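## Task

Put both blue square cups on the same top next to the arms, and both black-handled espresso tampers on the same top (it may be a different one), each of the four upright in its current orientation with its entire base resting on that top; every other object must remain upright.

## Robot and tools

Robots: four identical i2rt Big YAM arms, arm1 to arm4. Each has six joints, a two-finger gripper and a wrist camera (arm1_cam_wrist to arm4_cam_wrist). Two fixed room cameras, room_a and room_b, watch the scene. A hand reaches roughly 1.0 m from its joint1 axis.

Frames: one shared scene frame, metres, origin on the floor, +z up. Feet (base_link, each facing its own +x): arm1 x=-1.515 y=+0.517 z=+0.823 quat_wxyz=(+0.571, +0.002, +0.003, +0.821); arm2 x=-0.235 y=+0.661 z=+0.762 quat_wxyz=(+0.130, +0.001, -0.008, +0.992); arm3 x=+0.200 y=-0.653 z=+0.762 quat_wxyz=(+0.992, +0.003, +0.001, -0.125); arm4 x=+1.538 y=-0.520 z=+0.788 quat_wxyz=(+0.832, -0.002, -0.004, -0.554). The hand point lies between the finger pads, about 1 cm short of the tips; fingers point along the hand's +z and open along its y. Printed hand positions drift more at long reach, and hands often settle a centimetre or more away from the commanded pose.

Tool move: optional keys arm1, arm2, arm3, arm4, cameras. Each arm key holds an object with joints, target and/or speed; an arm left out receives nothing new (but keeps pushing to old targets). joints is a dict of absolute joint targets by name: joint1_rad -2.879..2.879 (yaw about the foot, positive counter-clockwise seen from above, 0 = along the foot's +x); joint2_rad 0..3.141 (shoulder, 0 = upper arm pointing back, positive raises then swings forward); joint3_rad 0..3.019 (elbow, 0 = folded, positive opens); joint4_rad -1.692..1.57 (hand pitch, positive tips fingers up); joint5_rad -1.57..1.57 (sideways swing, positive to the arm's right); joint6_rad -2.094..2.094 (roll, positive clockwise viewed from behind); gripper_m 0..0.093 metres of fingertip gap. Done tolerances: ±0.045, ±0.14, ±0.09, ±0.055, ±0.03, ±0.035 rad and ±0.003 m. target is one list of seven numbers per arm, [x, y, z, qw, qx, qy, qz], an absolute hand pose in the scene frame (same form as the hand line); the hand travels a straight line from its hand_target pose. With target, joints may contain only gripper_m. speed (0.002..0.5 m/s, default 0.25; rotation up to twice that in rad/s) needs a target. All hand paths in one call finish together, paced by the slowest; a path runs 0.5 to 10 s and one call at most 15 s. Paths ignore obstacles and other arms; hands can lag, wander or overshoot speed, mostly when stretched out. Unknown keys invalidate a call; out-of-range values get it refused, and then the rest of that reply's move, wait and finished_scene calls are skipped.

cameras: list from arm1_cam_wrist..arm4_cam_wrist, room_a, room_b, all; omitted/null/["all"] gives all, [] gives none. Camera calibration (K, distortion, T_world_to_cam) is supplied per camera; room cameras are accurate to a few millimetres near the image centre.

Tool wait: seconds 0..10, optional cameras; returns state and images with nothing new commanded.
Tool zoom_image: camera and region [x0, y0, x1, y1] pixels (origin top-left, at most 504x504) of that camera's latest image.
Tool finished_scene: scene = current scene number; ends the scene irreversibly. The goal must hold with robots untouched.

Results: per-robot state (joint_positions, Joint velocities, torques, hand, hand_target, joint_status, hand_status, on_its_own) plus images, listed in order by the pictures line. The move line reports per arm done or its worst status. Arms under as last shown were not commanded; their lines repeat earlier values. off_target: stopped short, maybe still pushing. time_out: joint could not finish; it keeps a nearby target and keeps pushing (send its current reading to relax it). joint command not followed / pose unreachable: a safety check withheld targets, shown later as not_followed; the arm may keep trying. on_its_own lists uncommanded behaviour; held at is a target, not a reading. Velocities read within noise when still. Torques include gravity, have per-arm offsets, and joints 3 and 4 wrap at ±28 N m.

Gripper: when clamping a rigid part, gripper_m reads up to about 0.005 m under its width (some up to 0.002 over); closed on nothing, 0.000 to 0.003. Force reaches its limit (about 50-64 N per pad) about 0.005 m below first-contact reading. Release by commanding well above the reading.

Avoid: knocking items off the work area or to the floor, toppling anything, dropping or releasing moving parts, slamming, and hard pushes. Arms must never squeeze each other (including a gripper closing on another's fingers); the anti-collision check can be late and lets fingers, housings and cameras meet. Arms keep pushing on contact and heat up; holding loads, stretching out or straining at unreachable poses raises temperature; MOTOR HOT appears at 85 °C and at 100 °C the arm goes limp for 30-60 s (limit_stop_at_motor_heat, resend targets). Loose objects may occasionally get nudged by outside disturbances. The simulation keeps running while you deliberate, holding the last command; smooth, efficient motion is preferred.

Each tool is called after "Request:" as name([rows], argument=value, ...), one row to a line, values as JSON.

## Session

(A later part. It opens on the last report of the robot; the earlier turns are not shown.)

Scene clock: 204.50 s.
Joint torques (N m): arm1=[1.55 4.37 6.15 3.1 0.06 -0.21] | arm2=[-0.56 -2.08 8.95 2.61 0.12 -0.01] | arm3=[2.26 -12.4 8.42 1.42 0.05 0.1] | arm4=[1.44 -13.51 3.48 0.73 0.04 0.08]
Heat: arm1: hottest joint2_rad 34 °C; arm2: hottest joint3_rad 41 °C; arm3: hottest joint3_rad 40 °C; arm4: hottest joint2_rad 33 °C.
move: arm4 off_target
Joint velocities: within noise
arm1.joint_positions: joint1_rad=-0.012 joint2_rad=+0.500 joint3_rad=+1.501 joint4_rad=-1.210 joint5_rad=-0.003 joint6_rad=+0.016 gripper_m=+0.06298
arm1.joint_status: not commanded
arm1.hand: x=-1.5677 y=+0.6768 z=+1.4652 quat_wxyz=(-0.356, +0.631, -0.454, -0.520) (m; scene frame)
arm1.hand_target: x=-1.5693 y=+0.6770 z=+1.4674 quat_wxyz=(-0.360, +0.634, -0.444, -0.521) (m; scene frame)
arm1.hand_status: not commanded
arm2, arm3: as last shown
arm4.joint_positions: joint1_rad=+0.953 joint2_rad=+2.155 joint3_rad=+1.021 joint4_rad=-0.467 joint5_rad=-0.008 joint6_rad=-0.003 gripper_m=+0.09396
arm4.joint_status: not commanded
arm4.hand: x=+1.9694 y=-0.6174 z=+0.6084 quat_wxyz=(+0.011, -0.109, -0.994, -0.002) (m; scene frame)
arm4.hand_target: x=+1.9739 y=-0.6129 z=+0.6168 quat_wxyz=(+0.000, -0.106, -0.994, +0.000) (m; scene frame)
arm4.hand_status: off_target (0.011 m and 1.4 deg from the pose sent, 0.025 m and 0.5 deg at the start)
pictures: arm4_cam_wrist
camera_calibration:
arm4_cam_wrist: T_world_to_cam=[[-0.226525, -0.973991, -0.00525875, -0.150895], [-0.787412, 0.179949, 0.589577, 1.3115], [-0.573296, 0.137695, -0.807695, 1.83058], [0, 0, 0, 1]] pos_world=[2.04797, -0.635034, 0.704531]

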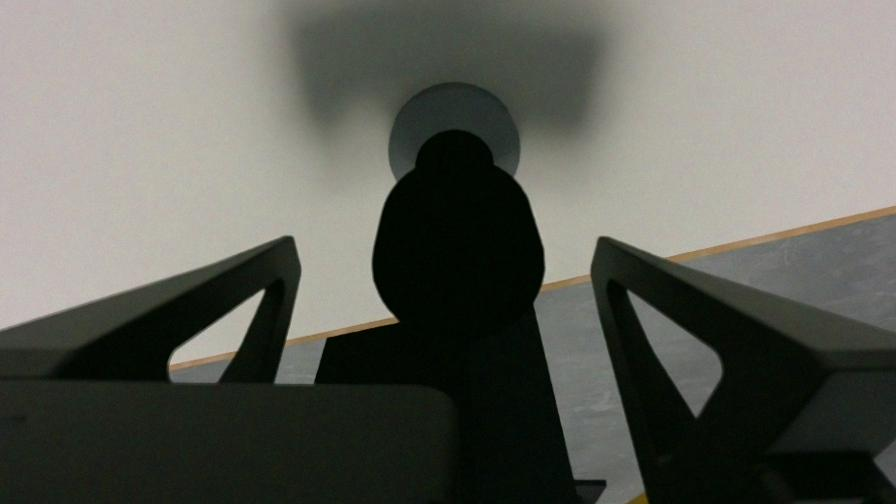

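Request:
move(arm4={"target":[1.984,-0.614,0.605,0,0.1063,0.9943,0],"speed":0.1}, cameras=[])

Request:
move(arm4={"joints":{"gripper_m":0.035}}, cameras=["arm4_cam_wrist"])

Request:
move(arm4={"target":[1.96,-0.61,0.88,0,0.1063,0.9943,0],"speed":0.2}, cameras=["arm4_cam_wrist","room_b"])

Scene clock: 206.03 s.
Joint torques (N m): arm1=[0.91 4.42 5.93 2.88 0.12 -0.24] | arm2=[-0.73 -1.96 9.05 2.65 0.13 -0.05] | arm3=[2.32 -12.34 8.42 1.43 0.05 0.09] | arm4=[1.67 -10.64 6.2 0.65 0.04 0.11]
Heat: arm1: hottest joint2_rad 34 °C; arm2: hottest joint3_rad 41 °C; arm3: hottest joint3_rad 40 °C; arm4: hottest joint2_rad 33 °C.
move: arm4 off_target
Joint velocities: within noise
arm1, arm2, arm3: as last shown
arm4.joint_positions: joint1_rad=+0.954 joint2_rad=+2.155 joint3_rad=+1.020 joint4_rad=-0.461 joint5_rad=-0.008 joint6_rad=-0.002 gripper_m=+0.09396
arm4.joint_status: not commanded
arm4.hand: x=+1.9706 y=-0.6173 z=+0.6083 quat_wxyz=(+0.009, -0.109, -0.994, -0.002) (m; scene frame)
arm4.hand_target: x=+1.9837 y=-0.6138 z=+0.6053 quat_wxyz=(+0.000, -0.106, -0.994, +0.000) (m; scene frame)
arm4.hand_status: off_target (0.014 m and 1.1 deg from the pose sent, 0.015 m and 1.4 deg at the start)
pictures: none
No camera images: "cameras" was empty.

Scene clock: 206.73 s.
Joint torques (N m): arm1=[1.26 4.89 6.13 2.97 0.11 -0.2] | arm2=[-0.79 -1.79 9.11 2.69 0.15 -0.03] | arm3=[2.26 -12.28 8.42 1.43 0.05 0.1] | arm4=[1.38 -10.58 6.26 0.72 -0.17 0.1]
Heat: arm1: hottest joint2_rad 34 °C; arm2: hottest joint3_rad 41 °C; arm3: hottest joint3_rad 40 °C; arm4: hottest joint2_rad 33 °C.
move: arm4 off_target
Joint velocities: within noise
arm1, arm2, arm3: as last shown
arm4.joint_positions: joint1_rad=+0.954 joint2_rad=+2.155 joint3_rad=+1.020 joint4_rad=-0.461 joint5_rad=-0.002 joint6_rad=-0.002 gripper_m=+0.04518
arm4.joint_status: gripper_m off_target (ended at +0.04521, target +0.03500)
arm4.hand: x=+1.9704 y=-0.6183 z=+0.6083 quat_wxyz=(+0.009, -0.109, -0.994, +0.001) (m; scene frame)
arm4.hand_target: x=+1.9836 y=-0.6138 z=+0.6053 quat_wxyz=(+0.000, -0.106, -0.994, +0.000) (m; scene frame)
arm4.hand_status: not commanded
pictures: arm4_cam_wrist
camera_calibration:
arm4_cam_wrist: T_world_to_cam=[[-0.226757, -0.973951, 0.000860045, -0.154859], [-0.789605, 0.184354, 0.585268, 1.32217], [-0.570181, 0.132035, -0.81084, 1.82346], [0, 0, 0, 1]] pos_world=[2.04857, -0.635331, 0.704842]

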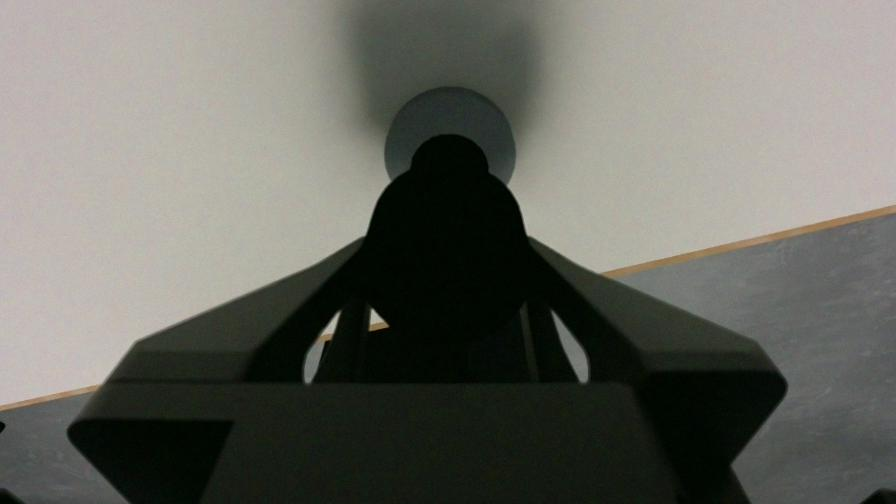

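Scene clock: 209.00 s.
Joint torques (N m): arm1=[0.85 5.25 6.19 2.92 0.1 -0.25] | arm2=[-0.38 -2.37 8.98 2.8 0.17 -0.03] | arm3=[2.26 -12.34 8.42 1.43 0.05 0.09] | arm4=[1.03 -10.4 13.67 -0.34 -0.09 0.04]
Heat: arm1: hottest joint2_rad 34 °C; arm2: hottest joint3_rad 40 °C; arm3: hottest joint3_rad 39 °C; arm4: hottest joint2_rad 33 °C.
move: arm4 off_target
Joint velocities: within noise
arm1, arm2, arm3: as last shown
arm4.joint_positions: joint1_rad=+0.954 joint2_rad=+1.602 joint3_rad=+1.031 joint4_rad=-1.095 joint5_rad=-0.005 joint6_rad=-0.002 gripper_m=+0.04518
arm4.joint_status: not commanded
arm4.hand: x=+1.9271 y=-0.6067 z=+0.8466 quat_wxyz=(+0.044, -0.110, -0.993, -0.004) (m; scene frame)
arm4.hand_target: x=+1.9577 y=-0.6094 z=+0.8806 quat_wxyz=(+0.000, -0.106, -0.994, +0.000) (m; scene frame)
arm4.hand_status: off_target (0.047 m and 5.1 deg from the pose sent, 0.272 m and 1.1 deg at the start)
pictures: arm4_cam_wrist, room_b
camera_calibration:
arm4_cam_wrist: T_world_to_cam=[[-0.227674, -0.973737, -0.00123179, -0.149825], [-0.747126, 0.173878, 0.641536, 1.01058], [-0.624473, 0.146982, -0.767092, 2.06716], [0, 0, 0, 1]] pos_world=[2.0118, -0.625441, 0.937197]

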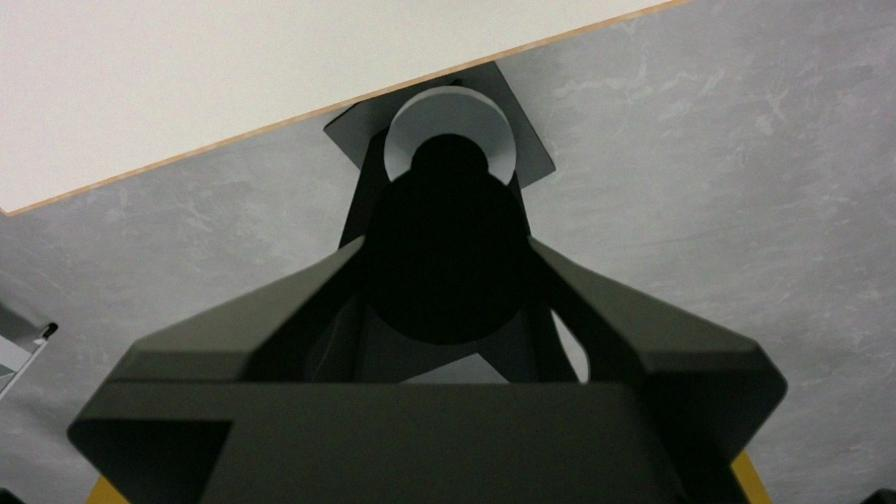

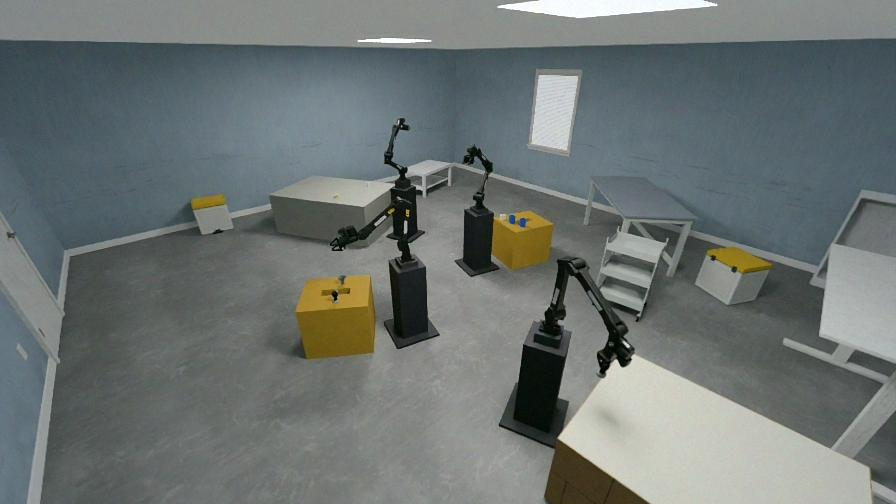

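Request:
move(arm4={"joints":{"joint2_rad":1.6,"joint3_rad":1.5,"joint4_rad":-1.47}}, arm3={"joints":{"joint1_rad":0.351,"joint4_rad":0.5,"gripper_m":0.06}}, cameras=[])

Request:
move(arm4={"joints":{"joint1_rad":-1.868,"joint6_rad":1.57}}, arm3={"target":[0.72,-0.601,0.94,0.6747,-0.0365,0.7364,0.0335],"speed":0.2}, cameras=["arm4_cam_wrist","arm3_cam_wrist","room_b"])

Request:
move(arm4={"target":[0.915,-0.582,1.0,0,-0.7414,0.6711,0],"speed":0.2}, cameras=["arm4_cam_wrist","arm3_cam_wrist"])

Scene clock: 212.37 s.
Joint torques (N m): arm1=[2.14 3.96 5.98 3 0.11 -0.2] | arm2=[-0.62 -1.73 9.02 2.59 0.17 -0.07] | arm3=[1.79 -12.22 8.47 3.11 0.04 0.09] | arm4=[1.08 -10.29 14.97 -0.24 -0.1 0.05]
Heat: arm1: hottest joint2_rad 34 °C; arm2: hottest joint3_rad 40 °C; arm3: hottest joint3_rad 39 °C; arm4: hottest joint2_rad 33 °C.
move: arm3 done; arm4 done
Joint velocities: within noise
arm1, arm2: as last shown
arm3.joint_positions: joint1_rad=+0.351 joint2_rad=+1.411 joint3_rad=+0.800 joint4_rad=+0.476 joint5_rad=+0.008 joint6_rad=-0.006 gripper_m=+0.06014
arm3.joint_status: all done
arm3.hand: x=+0.7823 y=-0.5976 z=+1.0244 quat_wxyz=(-0.657, +0.035, -0.753, -0.031) (m; scene frame)
arm3.hand_target: x=+0.7814 y=-0.5979 z=+1.0368 quat_wxyz=(-0.670, +0.031, -0.741, -0.035) (m; scene frame)
arm3.hand_status: not commanded
arm4.joint_positions: joint1_rad=+0.954 joint2_rad=+1.602 joint3_rad=+1.430 joint4_rad=-1.461 joint5_rad=-0.005 joint6_rad=-0.002 gripper_m=+0.04518
arm4.joint_status: all done
arm4.hand: x=+1.9879 y=-0.6195 z=+0.9872 quat_wxyz=(+0.028, -0.110, -0.994, -0.003) (m; scene frame)
arm4.hand_target: x=+2.0068 y=-0.6192 z=+1.0147 quat_wxyz=(-0.004, -0.106, -0.994, +0.000) (m; scene frame)
arm4.hand_status: not commanded
pictures: none
No camera images: "cameras" was empty.

Scene clock: 214.83 s.
Joint torques (N m): arm1=[1.2 5.3 6.16 2.91 0.05 -0.25] | arm2=[-0.38 -1.9 9.16 2.59 0.14 -0.06] | arm3=[2.26 -9 6.28 3.11 -0.08 -0.01] | arm4=[0.09 -11.75 13.75 -0.38 0.07 0.11]
Heat: arm1: hottest joint2_rad 34 °C; arm2: hottest joint3_rad 40 °C; arm3: hottest joint3_rad 39 °C; arm4: hottest joint2_rad 33 °C.
move: arm3 done; arm4 done
Joint velocities: within noise
arm1, arm2: as last shown
arm3.joint_positions: joint1_rad=+0.351 joint2_rad=+1.484 joint3_rad=+0.532 joint4_rad=+0.851 joint5_rad=+0.008 joint6_rad=-0.006 gripper_m=+0.06014
arm3.joint_status: not commanded
arm3.hand: x=+0.7201 y=-0.6033 z=+0.9394 quat_wxyz=(-0.670, +0.035, -0.741, -0.031) (m; scene frame)
arm3.hand_target: x=+0.7200 y=-0.6009 z=+0.9400 quat_wxyz=(-0.675, +0.036, -0.736, -0.034) (m; scene frame)
arm3.hand_status: done (0.002 m and 0.9 deg from the pose sent, 0.105 m and 2.8 deg at the start)
arm4.joint_positions: joint1_rad=-1.865 joint2_rad=+1.621 joint3_rad=+1.444 joint4_rad=-1.460 joint5_rad=-0.006 joint6_rad=+1.561 gripper_m=+0.04522
arm4.joint_status: all done
arm4.hand: x=+1.0710 y=-0.5662 z=+0.9791 quat_wxyz=(+0.022, -0.745, +0.667, -0.029) (m; scene frame)
arm4.hand_target: x=+1.0580 y=-0.5660 z=+1.0094 quat_wxyz=(-0.003, -0.741, +0.671, -0.006) (m; scene frame)
arm4.hand_status: not commanded
pictures: arm3_cam_wrist, arm4_cam_wrist, room_b
camera_calibration:
arm3_cam_wrist: T_world_to_cam=[[0.0728659, -0.997323, -0.00611004, -0.649755], [-0.654326, -0.0431807, -0.754979, 1.15971], [0.752694, 0.0590101, -0.655721, 0.229022], [0, 0, 0, 1]] pos_world=[0.633787, -0.611453, 1.02176]
arm4_cam_wrist: T_world_to_cam=[[0.992565, 0.10108, 0.0678104, -1.07103], [0.0431433, -0.813099, 0.580524, -1.06665], [0.113816, -0.573282, -0.811415, 0.473128], [0, 0, 0, 1]] pos_world=[1.05523, -0.4878, 1.07575]

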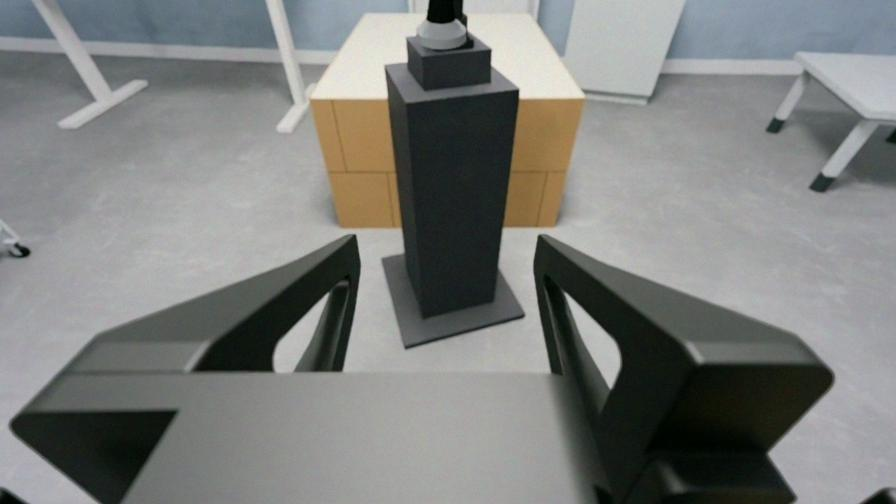

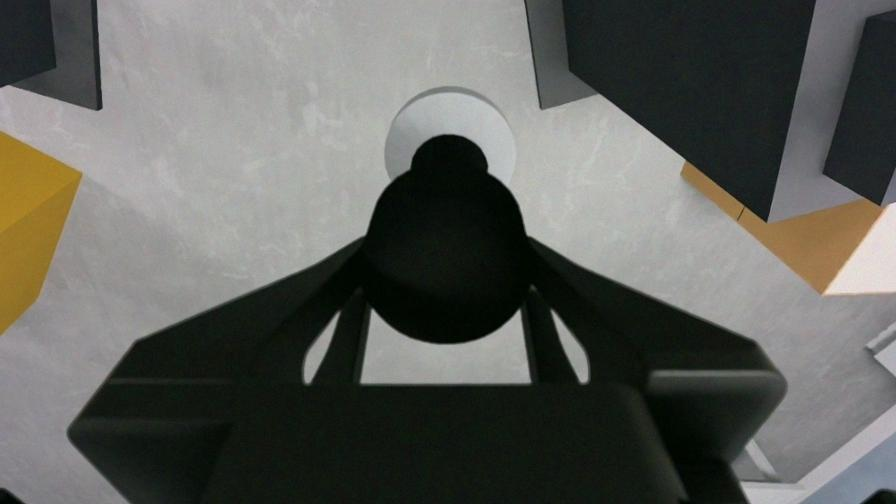

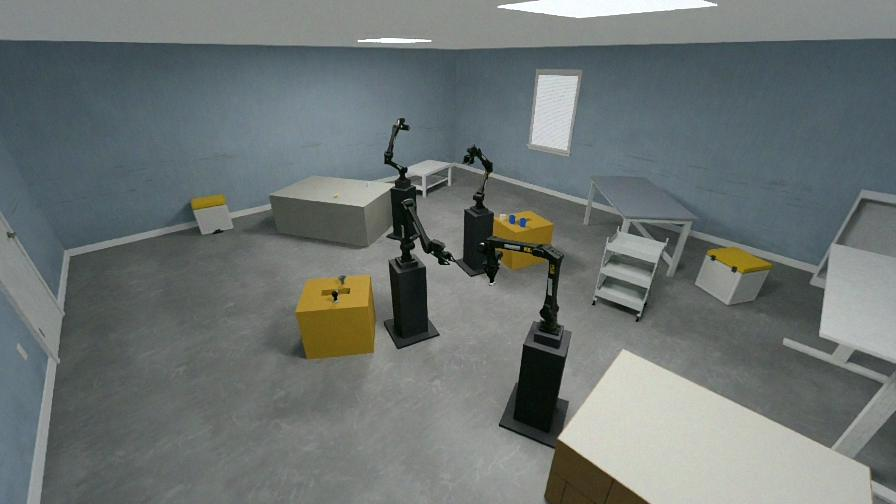

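Scene clock: 216.63 s.
Joint torques (N m): arm1=[1.08 4.78 6.11 3.1 0.08 -0.24] | arm2=[-0.32 -1.79 9.1 2.66 0.12 -0.03] | arm3=[2.2 -9 6.28 3.11 -0.08 -0.02] | arm4=[0.79 -14.51 16.36 -0.39 0.18 0.12]
Heat: arm1: hottest joint2_rad 34 °C; arm2: hottest joint3_rad 40 °C; arm3: hottest joint3_rad 39 °C; arm4: hottest joint3_rad 34 °C.
move: arm4 off_target
Joint velocities: within noise
arm1, arm3: as last shown
arm2.joint_positions: joint1_rad=+2.156 joint2_rad=+0.796 joint3_rad=+1.393 joint4_rad=-0.917 joint5_rad=+0.004 joint6_rad=+0.010 gripper_m=+0.05993
arm2.joint_status: not commanded
arm2.hand: x=-0.1232 y=+0.3148 z=+1.3424 quat_wxyz=(+0.473, +0.481, +0.658, -0.335) (m; scene frame)
arm2.hand_target: x=-0.1243 y=+0.3122 z=+1.3490 quat_wxyz=(+0.477, +0.476, +0.654, -0.344) (m; scene frame)
arm2.hand_status: not commanded
arm4.joint_positions: joint1_rad=-1.865 joint2_rad=+1.984 joint3_rad=+1.938 joint4_rad=-1.587 joint5_rad=+0.004 joint6_rad=+1.567 gripper_m=+0.04522
arm4.joint_status: not commanded
arm4.hand: x=+0.9372 y=-0.5780 z=+0.9729 quat_wxyz=(+0.023, -0.743, +0.669, -0.023) (m; scene frame)
arm4.hand_target: x=+0.9175 y=-0.5819 z=+1.0002 quat_wxyz=(-0.001, -0.741, +0.671, +0.001) (m; scene frame)
arm4.hand_status: off_target (0.035 m and 3.8 deg from the pose sent, 0.158 m and 4.2 deg at the start)
pictures: arm3_cam_wrist, arm4_cam_wrist
camera_calibration:
arm3_cam_wrist: T_world_to_cam=[[0.0728659, -0.997323, -0.00611004, -0.649755], [-0.654326, -0.0431807, -0.754979, 1.15971], [0.752694, 0.0590101, -0.655721, 0.229022], [0, 0, 0, 1]] pos_world=[0.633787, -0.611453, 1.02176]
arm4_cam_wrist: T_world_to_cam=[[0.993489, 0.0950582, 0.0628012, -0.936189], [0.0422207, -0.819164, 0.572003, -1.06126], [0.105818, -0.565627, -0.817844, 0.494756], [0, 0, 0, 1]] pos_world=[0.922546, -0.500504, 1.07047]

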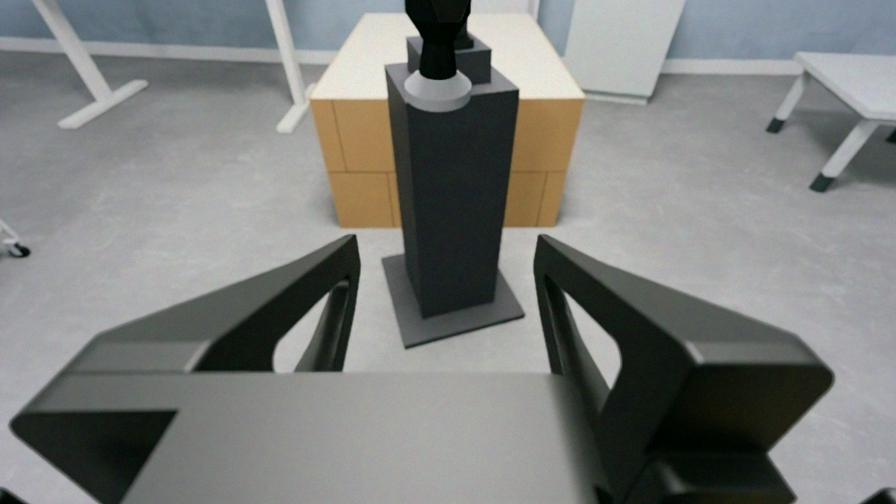

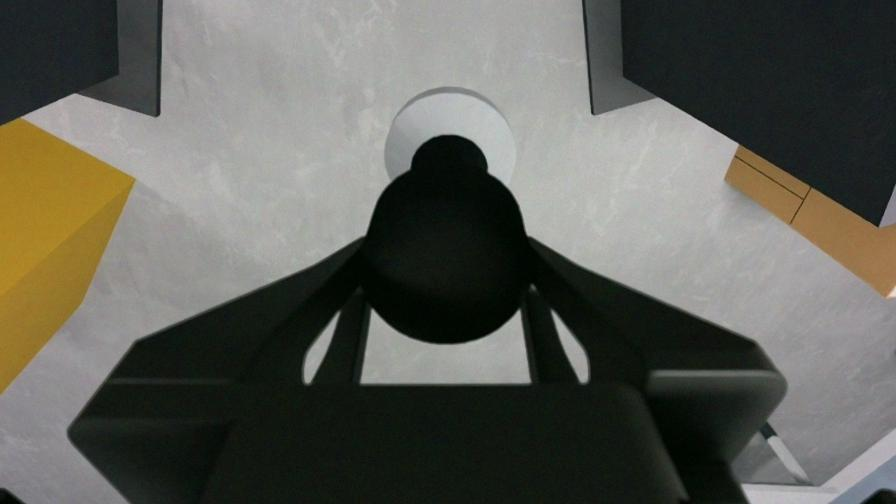

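Request:
move(arm3={"target":[0.85,-0.590,0.965,0.6747,-0.0365,0.7364,0.0335],"speed":0.15,"joints":{"gripper_m":0.075}}, cameras=["arm4_cam_wrist","arm3_cam_wrist"])

Scene clock: 218.80 s.
Joint torques (N m): arm1=[1.2 4.84 6.11 2.99 0.09 -0.2] | arm2=[-0.44 -2.43 9.21 2.74 0.15 -0.02] | arm3=[1.9 -13.33 11.58 1.43 -0.1 -0.02] | arm4=[0.79 -14.45 16.31 -0.4 0.18 0.12]
Heat: arm1: hottest joint2_rad 34 °C; arm2: hottest joint3_rad 40 °C; arm3: hottest joint3_rad 39 °C; arm4: hottest joint3_rad 34 °C.
move: arm3 off_target
Joint velocities: within noise
arm1, arm2: as last shown
arm3.joint_positions: joint1_rad=+0.351 joint2_rad=+1.690 joint3_rad=+0.860 joint4_rad=+0.717 joint5_rad=+0.003 joint6_rad=-0.006 gripper_m=+0.07487
arm3.joint_status: all done
arm3.hand: x=+0.8332 y=-0.5911 z=+0.9508 quat_wxyz=(-0.665, +0.036, -0.745, -0.033) (m; scene frame)
arm3.hand_target: x=+0.8487 y=-0.5900 z=+0.9653 quat_wxyz=(-0.675, +0.037, -0.736, -0.034) (m; scene frame)
arm3.hand_status: off_target (0.022 m and 1.4 deg from the pose sent, 0.133 m and 0.9 deg at the start)
arm4.joint_positions: joint1_rad=-1.865 joint2_rad=+1.985 joint3_rad=+1.938 joint4_rad=-1.587 joint5_rad=+0.004 joint6_rad=+1.568 gripper_m=+0.04522
arm4.joint_status: not commanded
arm4.hand: x=+0.9373 y=-0.5780 z=+0.9726 quat_wxyz=(+0.024, -0.743, +0.669, -0.024) (m; scene frame)
arm4.hand_target: x=+0.9175 y=-0.5819 z=+1.0001 quat_wxyz=(-0.001, -0.741, +0.671, +0.000) (m; scene frame)
arm4.hand_status: not commanded
pictures: arm3_cam_wrist, arm4_cam_wrist
camera_calibration:
arm3_cam_wrist: T_world_to_cam=[[0.0774474, -0.996976, -0.00631257, -0.64923], [-0.662718, -0.0467491, -0.747408, 1.24057], [0.744853, 0.0620683, -0.664335, 0.167114], [0, 0, 0, 1]] pos_world=[0.747951, -0.599645, 1.03413]
arm4_cam_wrist: T_world_to_cam=[[0.993453, 0.0946505, 0.0639668, -0.937489], [0.0412289, -0.819264, 0.571933, -1.06014], [0.106539, -0.565552, -0.817802, 0.493849], [0, 0, 0, 1]] pos_world=[0.922446, -0.500504, 1.07017]

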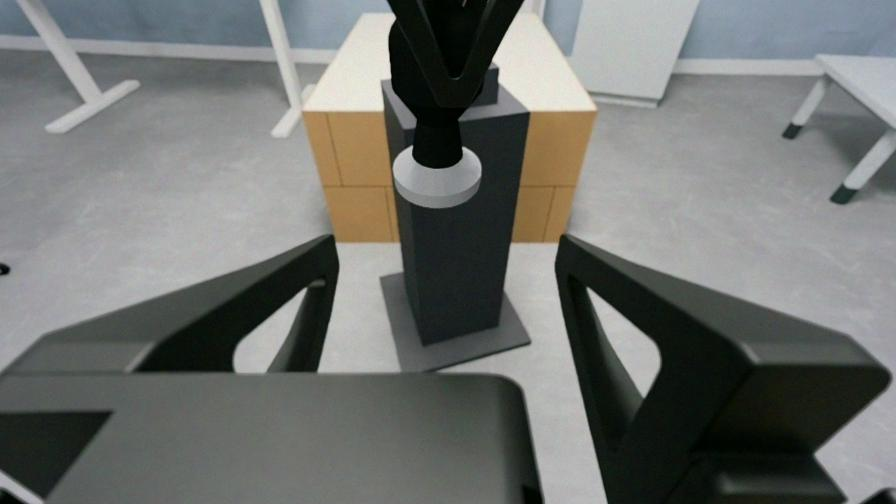

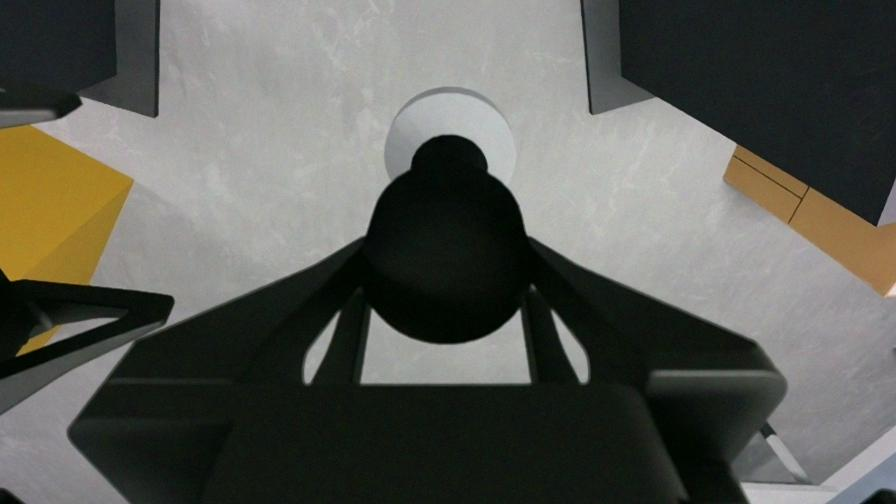

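Request:
move(arm3={"target":[0.978,-0.5765,0.955,0.6747,-0.0365,0.7364,0.0335],"speed":0.1,"joints":{"gripper_m":0.06}}, cameras=["arm4_cam_wrist","arm3_cam_wrist"])

Scene clock: 221.40 s.
Joint torques (N m): arm1=[1.32 5.36 6.01 3.19 0.12 -0.2] | arm2=[-0.62 -2.08 9.13 2.63 0.15 -0.02] | arm3=[2.08 -18.43 12.86 1.37 -0.06 -0.02] | arm4=[0.79 -14.33 16.28 -0.27 0.17 0.09]
Heat: arm1: hottest joint2_rad 34 °C; arm2: hottest joint3_rad 40 °C; arm3: hottest joint3_rad 39 °C; arm4: hottest joint3_rad 34 °C.
move: arm3 off_target
Joint velocities: within noise
arm1.joint_positions: joint1_rad=-0.012 joint2_rad=+0.500 joint3_rad=+1.501 joint4_rad=-1.210 joint5_rad=-0.003 joint6_rad=+0.016 gripper_m=+0.06298
arm1.joint_status: not commanded
arm1.hand: x=-1.5677 y=+0.6768 z=+1.4652 quat_wxyz=(-0.356, +0.631, -0.454, -0.520) (m; scene frame)
arm1.hand_target: x=-1.5693 y=+0.6770 z=+1.4674 quat_wxyz=(-0.360, +0.634, -0.444, -0.521) (m; scene frame)
arm1.hand_status: not commanded
arm2: as last shown
arm3.joint_positions: joint1_rad=+0.351 joint2_rad=+1.966 joint3_rad=+1.257 joint4_rad=+0.591 joint5_rad=+0.003 joint6_rad=-0.006 gripper_m=+0.06014
arm3.joint_status: all done
arm3.hand: x=+0.9605 y=-0.5782 z=+0.9382 quat_wxyz=(-0.664, +0.036, -0.747, -0.033) (m; scene frame)
arm3.hand_target: x=+0.9762 y=-0.5766 z=+0.9554 quat_wxyz=(-0.675, +0.037, -0.736, -0.034) (m; scene frame)
arm3.hand_status: off_target (0.024 m and 1.7 deg from the pose sent, 0.146 m and 1.4 deg at the start)
arm4.joint_positions: joint1_rad=-1.865 joint2_rad=+1.985 joint3_rad=+1.939 joint4_rad=-1.591 joint5_rad=+0.004 joint6_rad=+1.569 gripper_m=+0.04522
arm4.joint_status: not commanded
arm4.hand: x=+0.9381 y=-0.5779 z=+0.9728 quat_wxyz=(+0.025, -0.742, +0.669, -0.025) (m; scene frame)
arm4.hand_target: x=+0.9175 y=-0.5819 z=+1.0002 quat_wxyz=(-0.001, -0.741, +0.671, +0.000) (m; scene frame)
arm4.hand_status: not commanded
pictures: arm3_cam_wrist, arm4_cam_wrist
camera_calibration:
arm3_cam_wrist: T_world_to_cam=[[0.077466, -0.996976, -0.00619499, -0.646373], [-0.666346, -0.0471517, -0.74415, 1.31628], [0.741608, 0.0617743, -0.667983, 0.0694867], [0, 0, 0, 1]] pos_world=[0.875636, -0.586646, 1.02192]
arm4_cam_wrist: T_world_to_cam=[[0.993293, 0.0939172, 0.0674435, -0.942047], [0.0386684, -0.819533, 0.571726, -1.05775], [0.108967, -0.565283, -0.817668, 0.491754], [0, 0, 0, 1]] pos_world=[0.923046, -0.500405, 1.07037]

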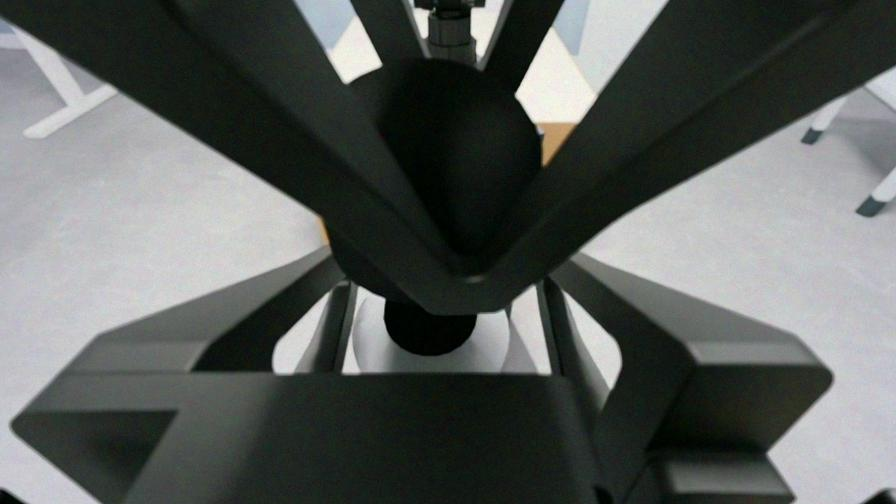

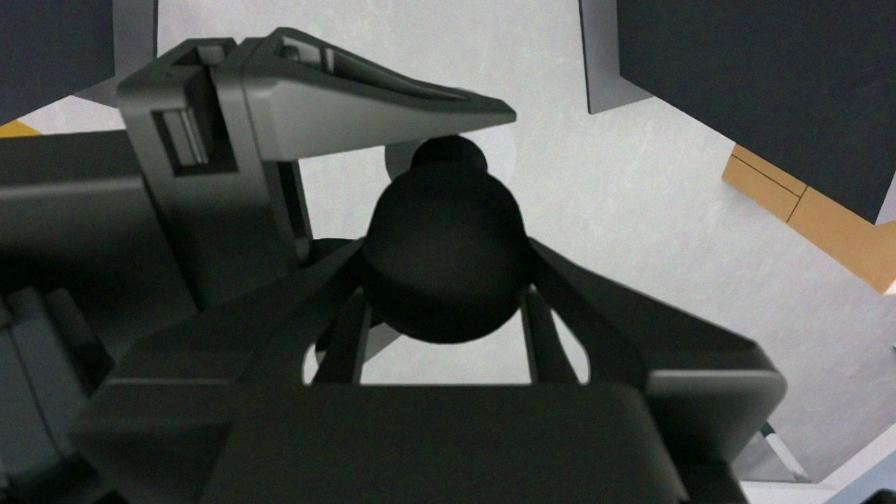

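Request:
move(arm3={"joints":{"gripper_m":0.02}}, cameras=["arm3_cam_wrist"])

Request:
move(arm4={"joints":{"gripper_m":0.06}}, cameras=["arm3_cam_wrist"])

Request:
move(arm4={"target":[0.934,-0.578,1.14,0,-0.7414,0.6711,0],"speed":0.12}, cameras=["arm3_cam_wrist","room_b"])

Scene clock: 222.57 s.
Joint torques (N m): arm1=[1.26 4.6 6.09 3.04 0.01 -0.24] | arm2=[-0.56 -2.02 8.99 2.56 0.15 -0.01] | arm3=[2.02 -18.37 12.82 1.42 0.07 -0.02] | arm4=[0.67 -14.33 16.28 -0.12 0.2 0.08]
Heat: arm1: hottest joint2_rad 34 °C; arm2: hottest joint3_rad 40 °C; arm3: hottest joint3_rad 40 °C; arm4: hottest joint3_rad 34 °C.
move: arm3 off_target
Joint velocities: within noise
arm1, arm2, arm4: as last shown
arm3.joint_positions: joint1_rad=+0.352 joint2_rad=+1.966 joint3_rad=+1.258 joint4_rad=+0.590 joint5_rad=+0.000 joint6_rad=-0.005 gripper_m=+0.02923
arm3.joint_status: gripper_m off_target (ended at +0.02926, target +0.02000)
arm3.hand: x=+0.9606 y=-0.5774 z=+0.9385 quat_wxyz=(-0.664, +0.037, -0.746, -0.034) (m; scene frame)
arm3.hand_target: x=+0.9762 y=-0.5766 z=+0.9554 quat_wxyz=(-0.675, +0.037, -0.736, -0.034) (m; scene frame)
arm3.hand_status: not commanded
arm4.joint_positions: joint1_rad=-1.865 joint2_rad=+1.985 joint3_rad=+1.939 joint4_rad=-1.593 joint5_rad=+0.004 joint6_rad=+1.571 gripper_m=+0.04522
arm4.hand: x=+0.9387 y=-0.5779 z=+0.9729 quat_wxyz=(+0.026, -0.741, +0.670, -0.026) (m; scene frame)
pictures: arm3_cam_wrist
camera_calibration:
arm3_cam_wrist: T_world_to_cam=[[0.0807515, -0.99671, -0.00689281, -0.647879], [-0.665934, -0.0488046, -0.744413, 1.31553], [0.741627, 0.0647026, -0.667684, 0.0709747], [0, 0, 0, 1]] pos_world=[0.875737, -0.586136, 1.02222]

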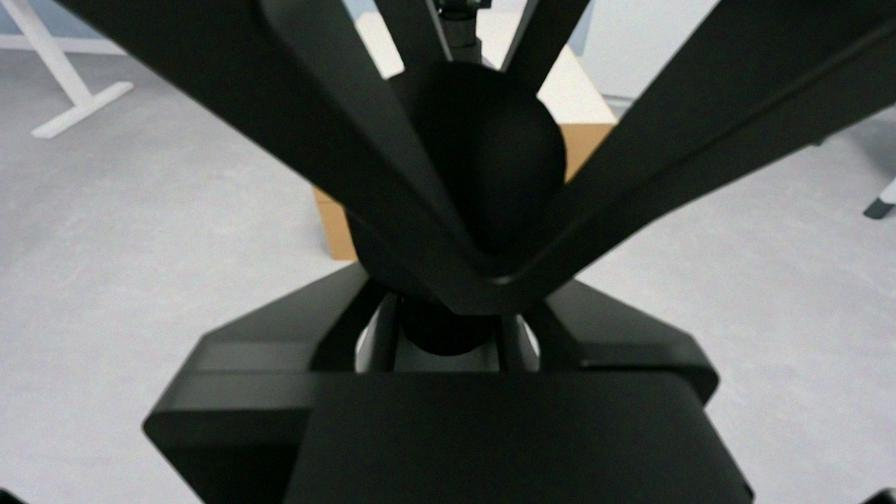

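Scene clock: 223.50 s.
Joint torques (N m): arm1=[1.03 4.6 6.35 2.99 0.14 -0.24] | arm2=[-0.91 -1.96 9.03 2.59 0.11 -0.05] | arm3=[2.14 -21.6 12.62 2.19 0.01 -0.03] | arm4=[0.85 -14.45 14.6 0.43 0.08 0.03]
Heat: arm1: hottest joint2_rad 34 °C; arm2: hottest joint3_rad 40 °C; arm3: hottest joint3_rad 40 °C; arm4: hottest joint3_rad 35 °C.
move: arm4 done
Joint velocities: within noise
arm1, arm2: as last shown
arm3.joint_positions: joint1_rad=+0.350 joint2_rad=+1.999 joint3_rad=+1.258 joint4_rad=+0.573 joint5_rad=+0.002 joint6_rad=-0.005 gripper_m=+0.02827
arm3.joint_status: not commanded
arm3.hand: x=+0.9612 y=-0.5786 z=+0.9094 quat_wxyz=(-0.645, +0.037, -0.763, -0.032) (m; scene frame)
arm3.hand_target: x=+0.9762 y=-0.5767 z=+0.9554 quat_wxyz=(-0.675, +0.036, -0.736, -0.033) (m; scene frame)
arm3.hand_status: not commanded
arm4.joint_positions: joint1_rad=-1.865 joint2_rad=+1.985 joint3_rad=+1.960 joint4_rad=-1.606 joint5_rad=+0.007 joint6_rad=+1.577 gripper_m=+0.05989
arm4.joint_status: all done
arm4.hand: x=+0.9362 y=-0.5775 z=+0.9807 quat_wxyz=(+0.024, -0.740, +0.672, -0.022) (m; scene frame)
arm4.hand_target: x=+0.9176 y=-0.5817 z=+1.0001 quat_wxyz=(-0.001, -0.741, +0.671, +0.000) (m; scene frame)
arm4.hand_status: not commanded
pictures: arm3_cam_wrist
camera_calibration:
arm3_cam_wrist: T_world_to_cam=[[0.0773145, -0.996987, -0.00634753, -0.646748], [-0.702893, -0.0499907, -0.709536, 1.29732], [0.707081, 0.0593191, -0.70464, 0.114841], [0, 0, 0, 1]] pos_world=[0.880679, -0.586757, 0.997311]

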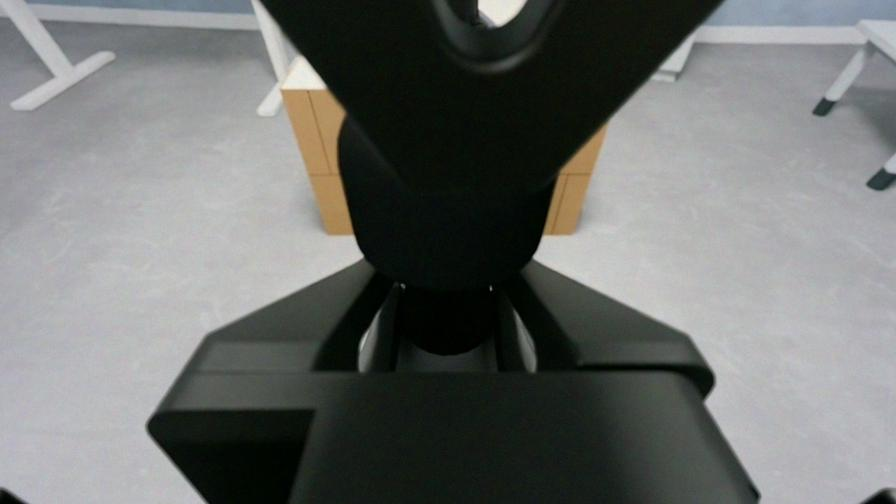

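Scene clock: 225.33 s.
Joint torques (N m): arm1=[1.67 4.84 5.97 3.22 0.1 -0.23] | arm2=[-0.91 -1.9 9.09 2.69 0.14 -0.03] | arm3=[2.14 -21.66 12.62 2.22 0 -0.03] | arm4=[0.67 -14.45 14.67 0.17 0.11 -0.02]
Heat: arm1: hottest joint2_rad 34 °C; arm2: hottest joint3_rad 40 °C; arm3: hottest joint3_rad 40 °C; arm4: hottest joint3_rad 35 °C.
move: arm4 off_target
Joint velocities: arm1=[0.005 -0.044 -0.007 -0.002 -0.022 -0.081 -0.001] | arm2=[within noise] | arm3=[within noise] | arm4=[within noise]
arm1, arm2, arm3: as last shown
arm4.joint_positions: joint1_rad=-1.865 joint2_rad=+1.861 joint3_rad=+2.101 joint4_rad=-1.682 joint5_rad=+0.007 joint6_rad=+1.577 gripper_m=+0.05989
arm4.joint_status: not commanded
arm4.hand: x=+0.9412 y=-0.5760 z=+1.1066 quat_wxyz=(-0.046, -0.738, +0.672, +0.041) (m; scene frame)
arm4.hand_target: x=+0.9362 y=-0.5777 z=+1.1389 quat_wxyz=(-0.071, -0.738, +0.668, +0.064) (m; scene frame)
arm4.hand_status: off_target (0.034 m and 7.1 deg from the pose sent, 0.159 m and 3.7 deg at the start; a joint's target at an end of its range on 44 of 55 steps)
pictures: arm3_cam_wrist, room_b
camera_calibration:
arm3_cam_wrist: T_world_to_cam=[[0.0773145, -0.996987, -0.00634753, -0.646748], [-0.702893, -0.0499907, -0.709536, 1.29732], [0.707081, 0.0593191, -0.70464, 0.114841], [0, 0, 0, 1]] pos_world=[0.880679, -0.586757, 0.997311]

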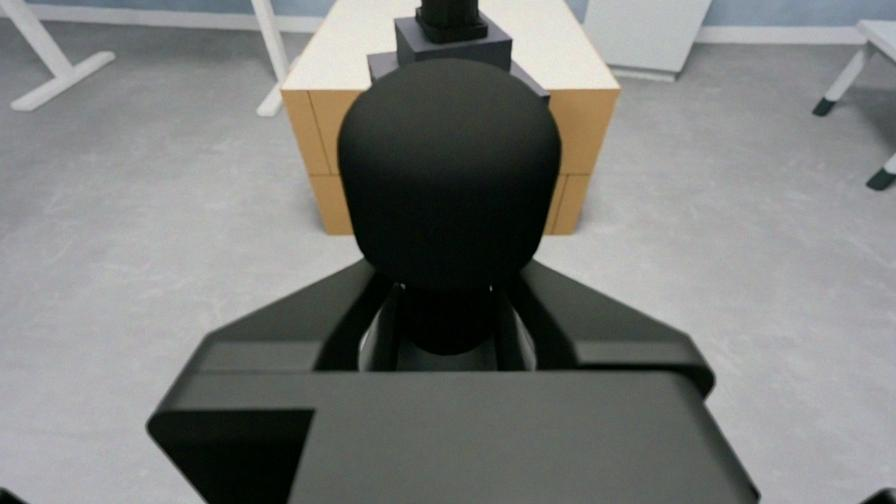

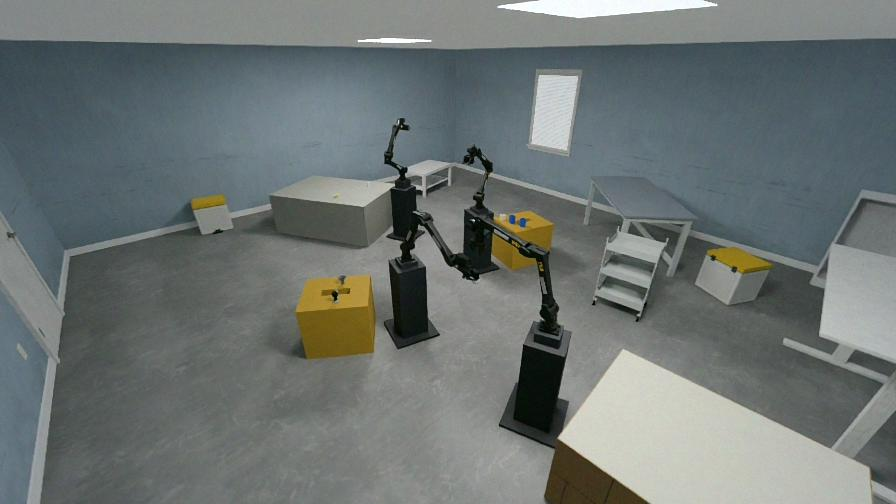

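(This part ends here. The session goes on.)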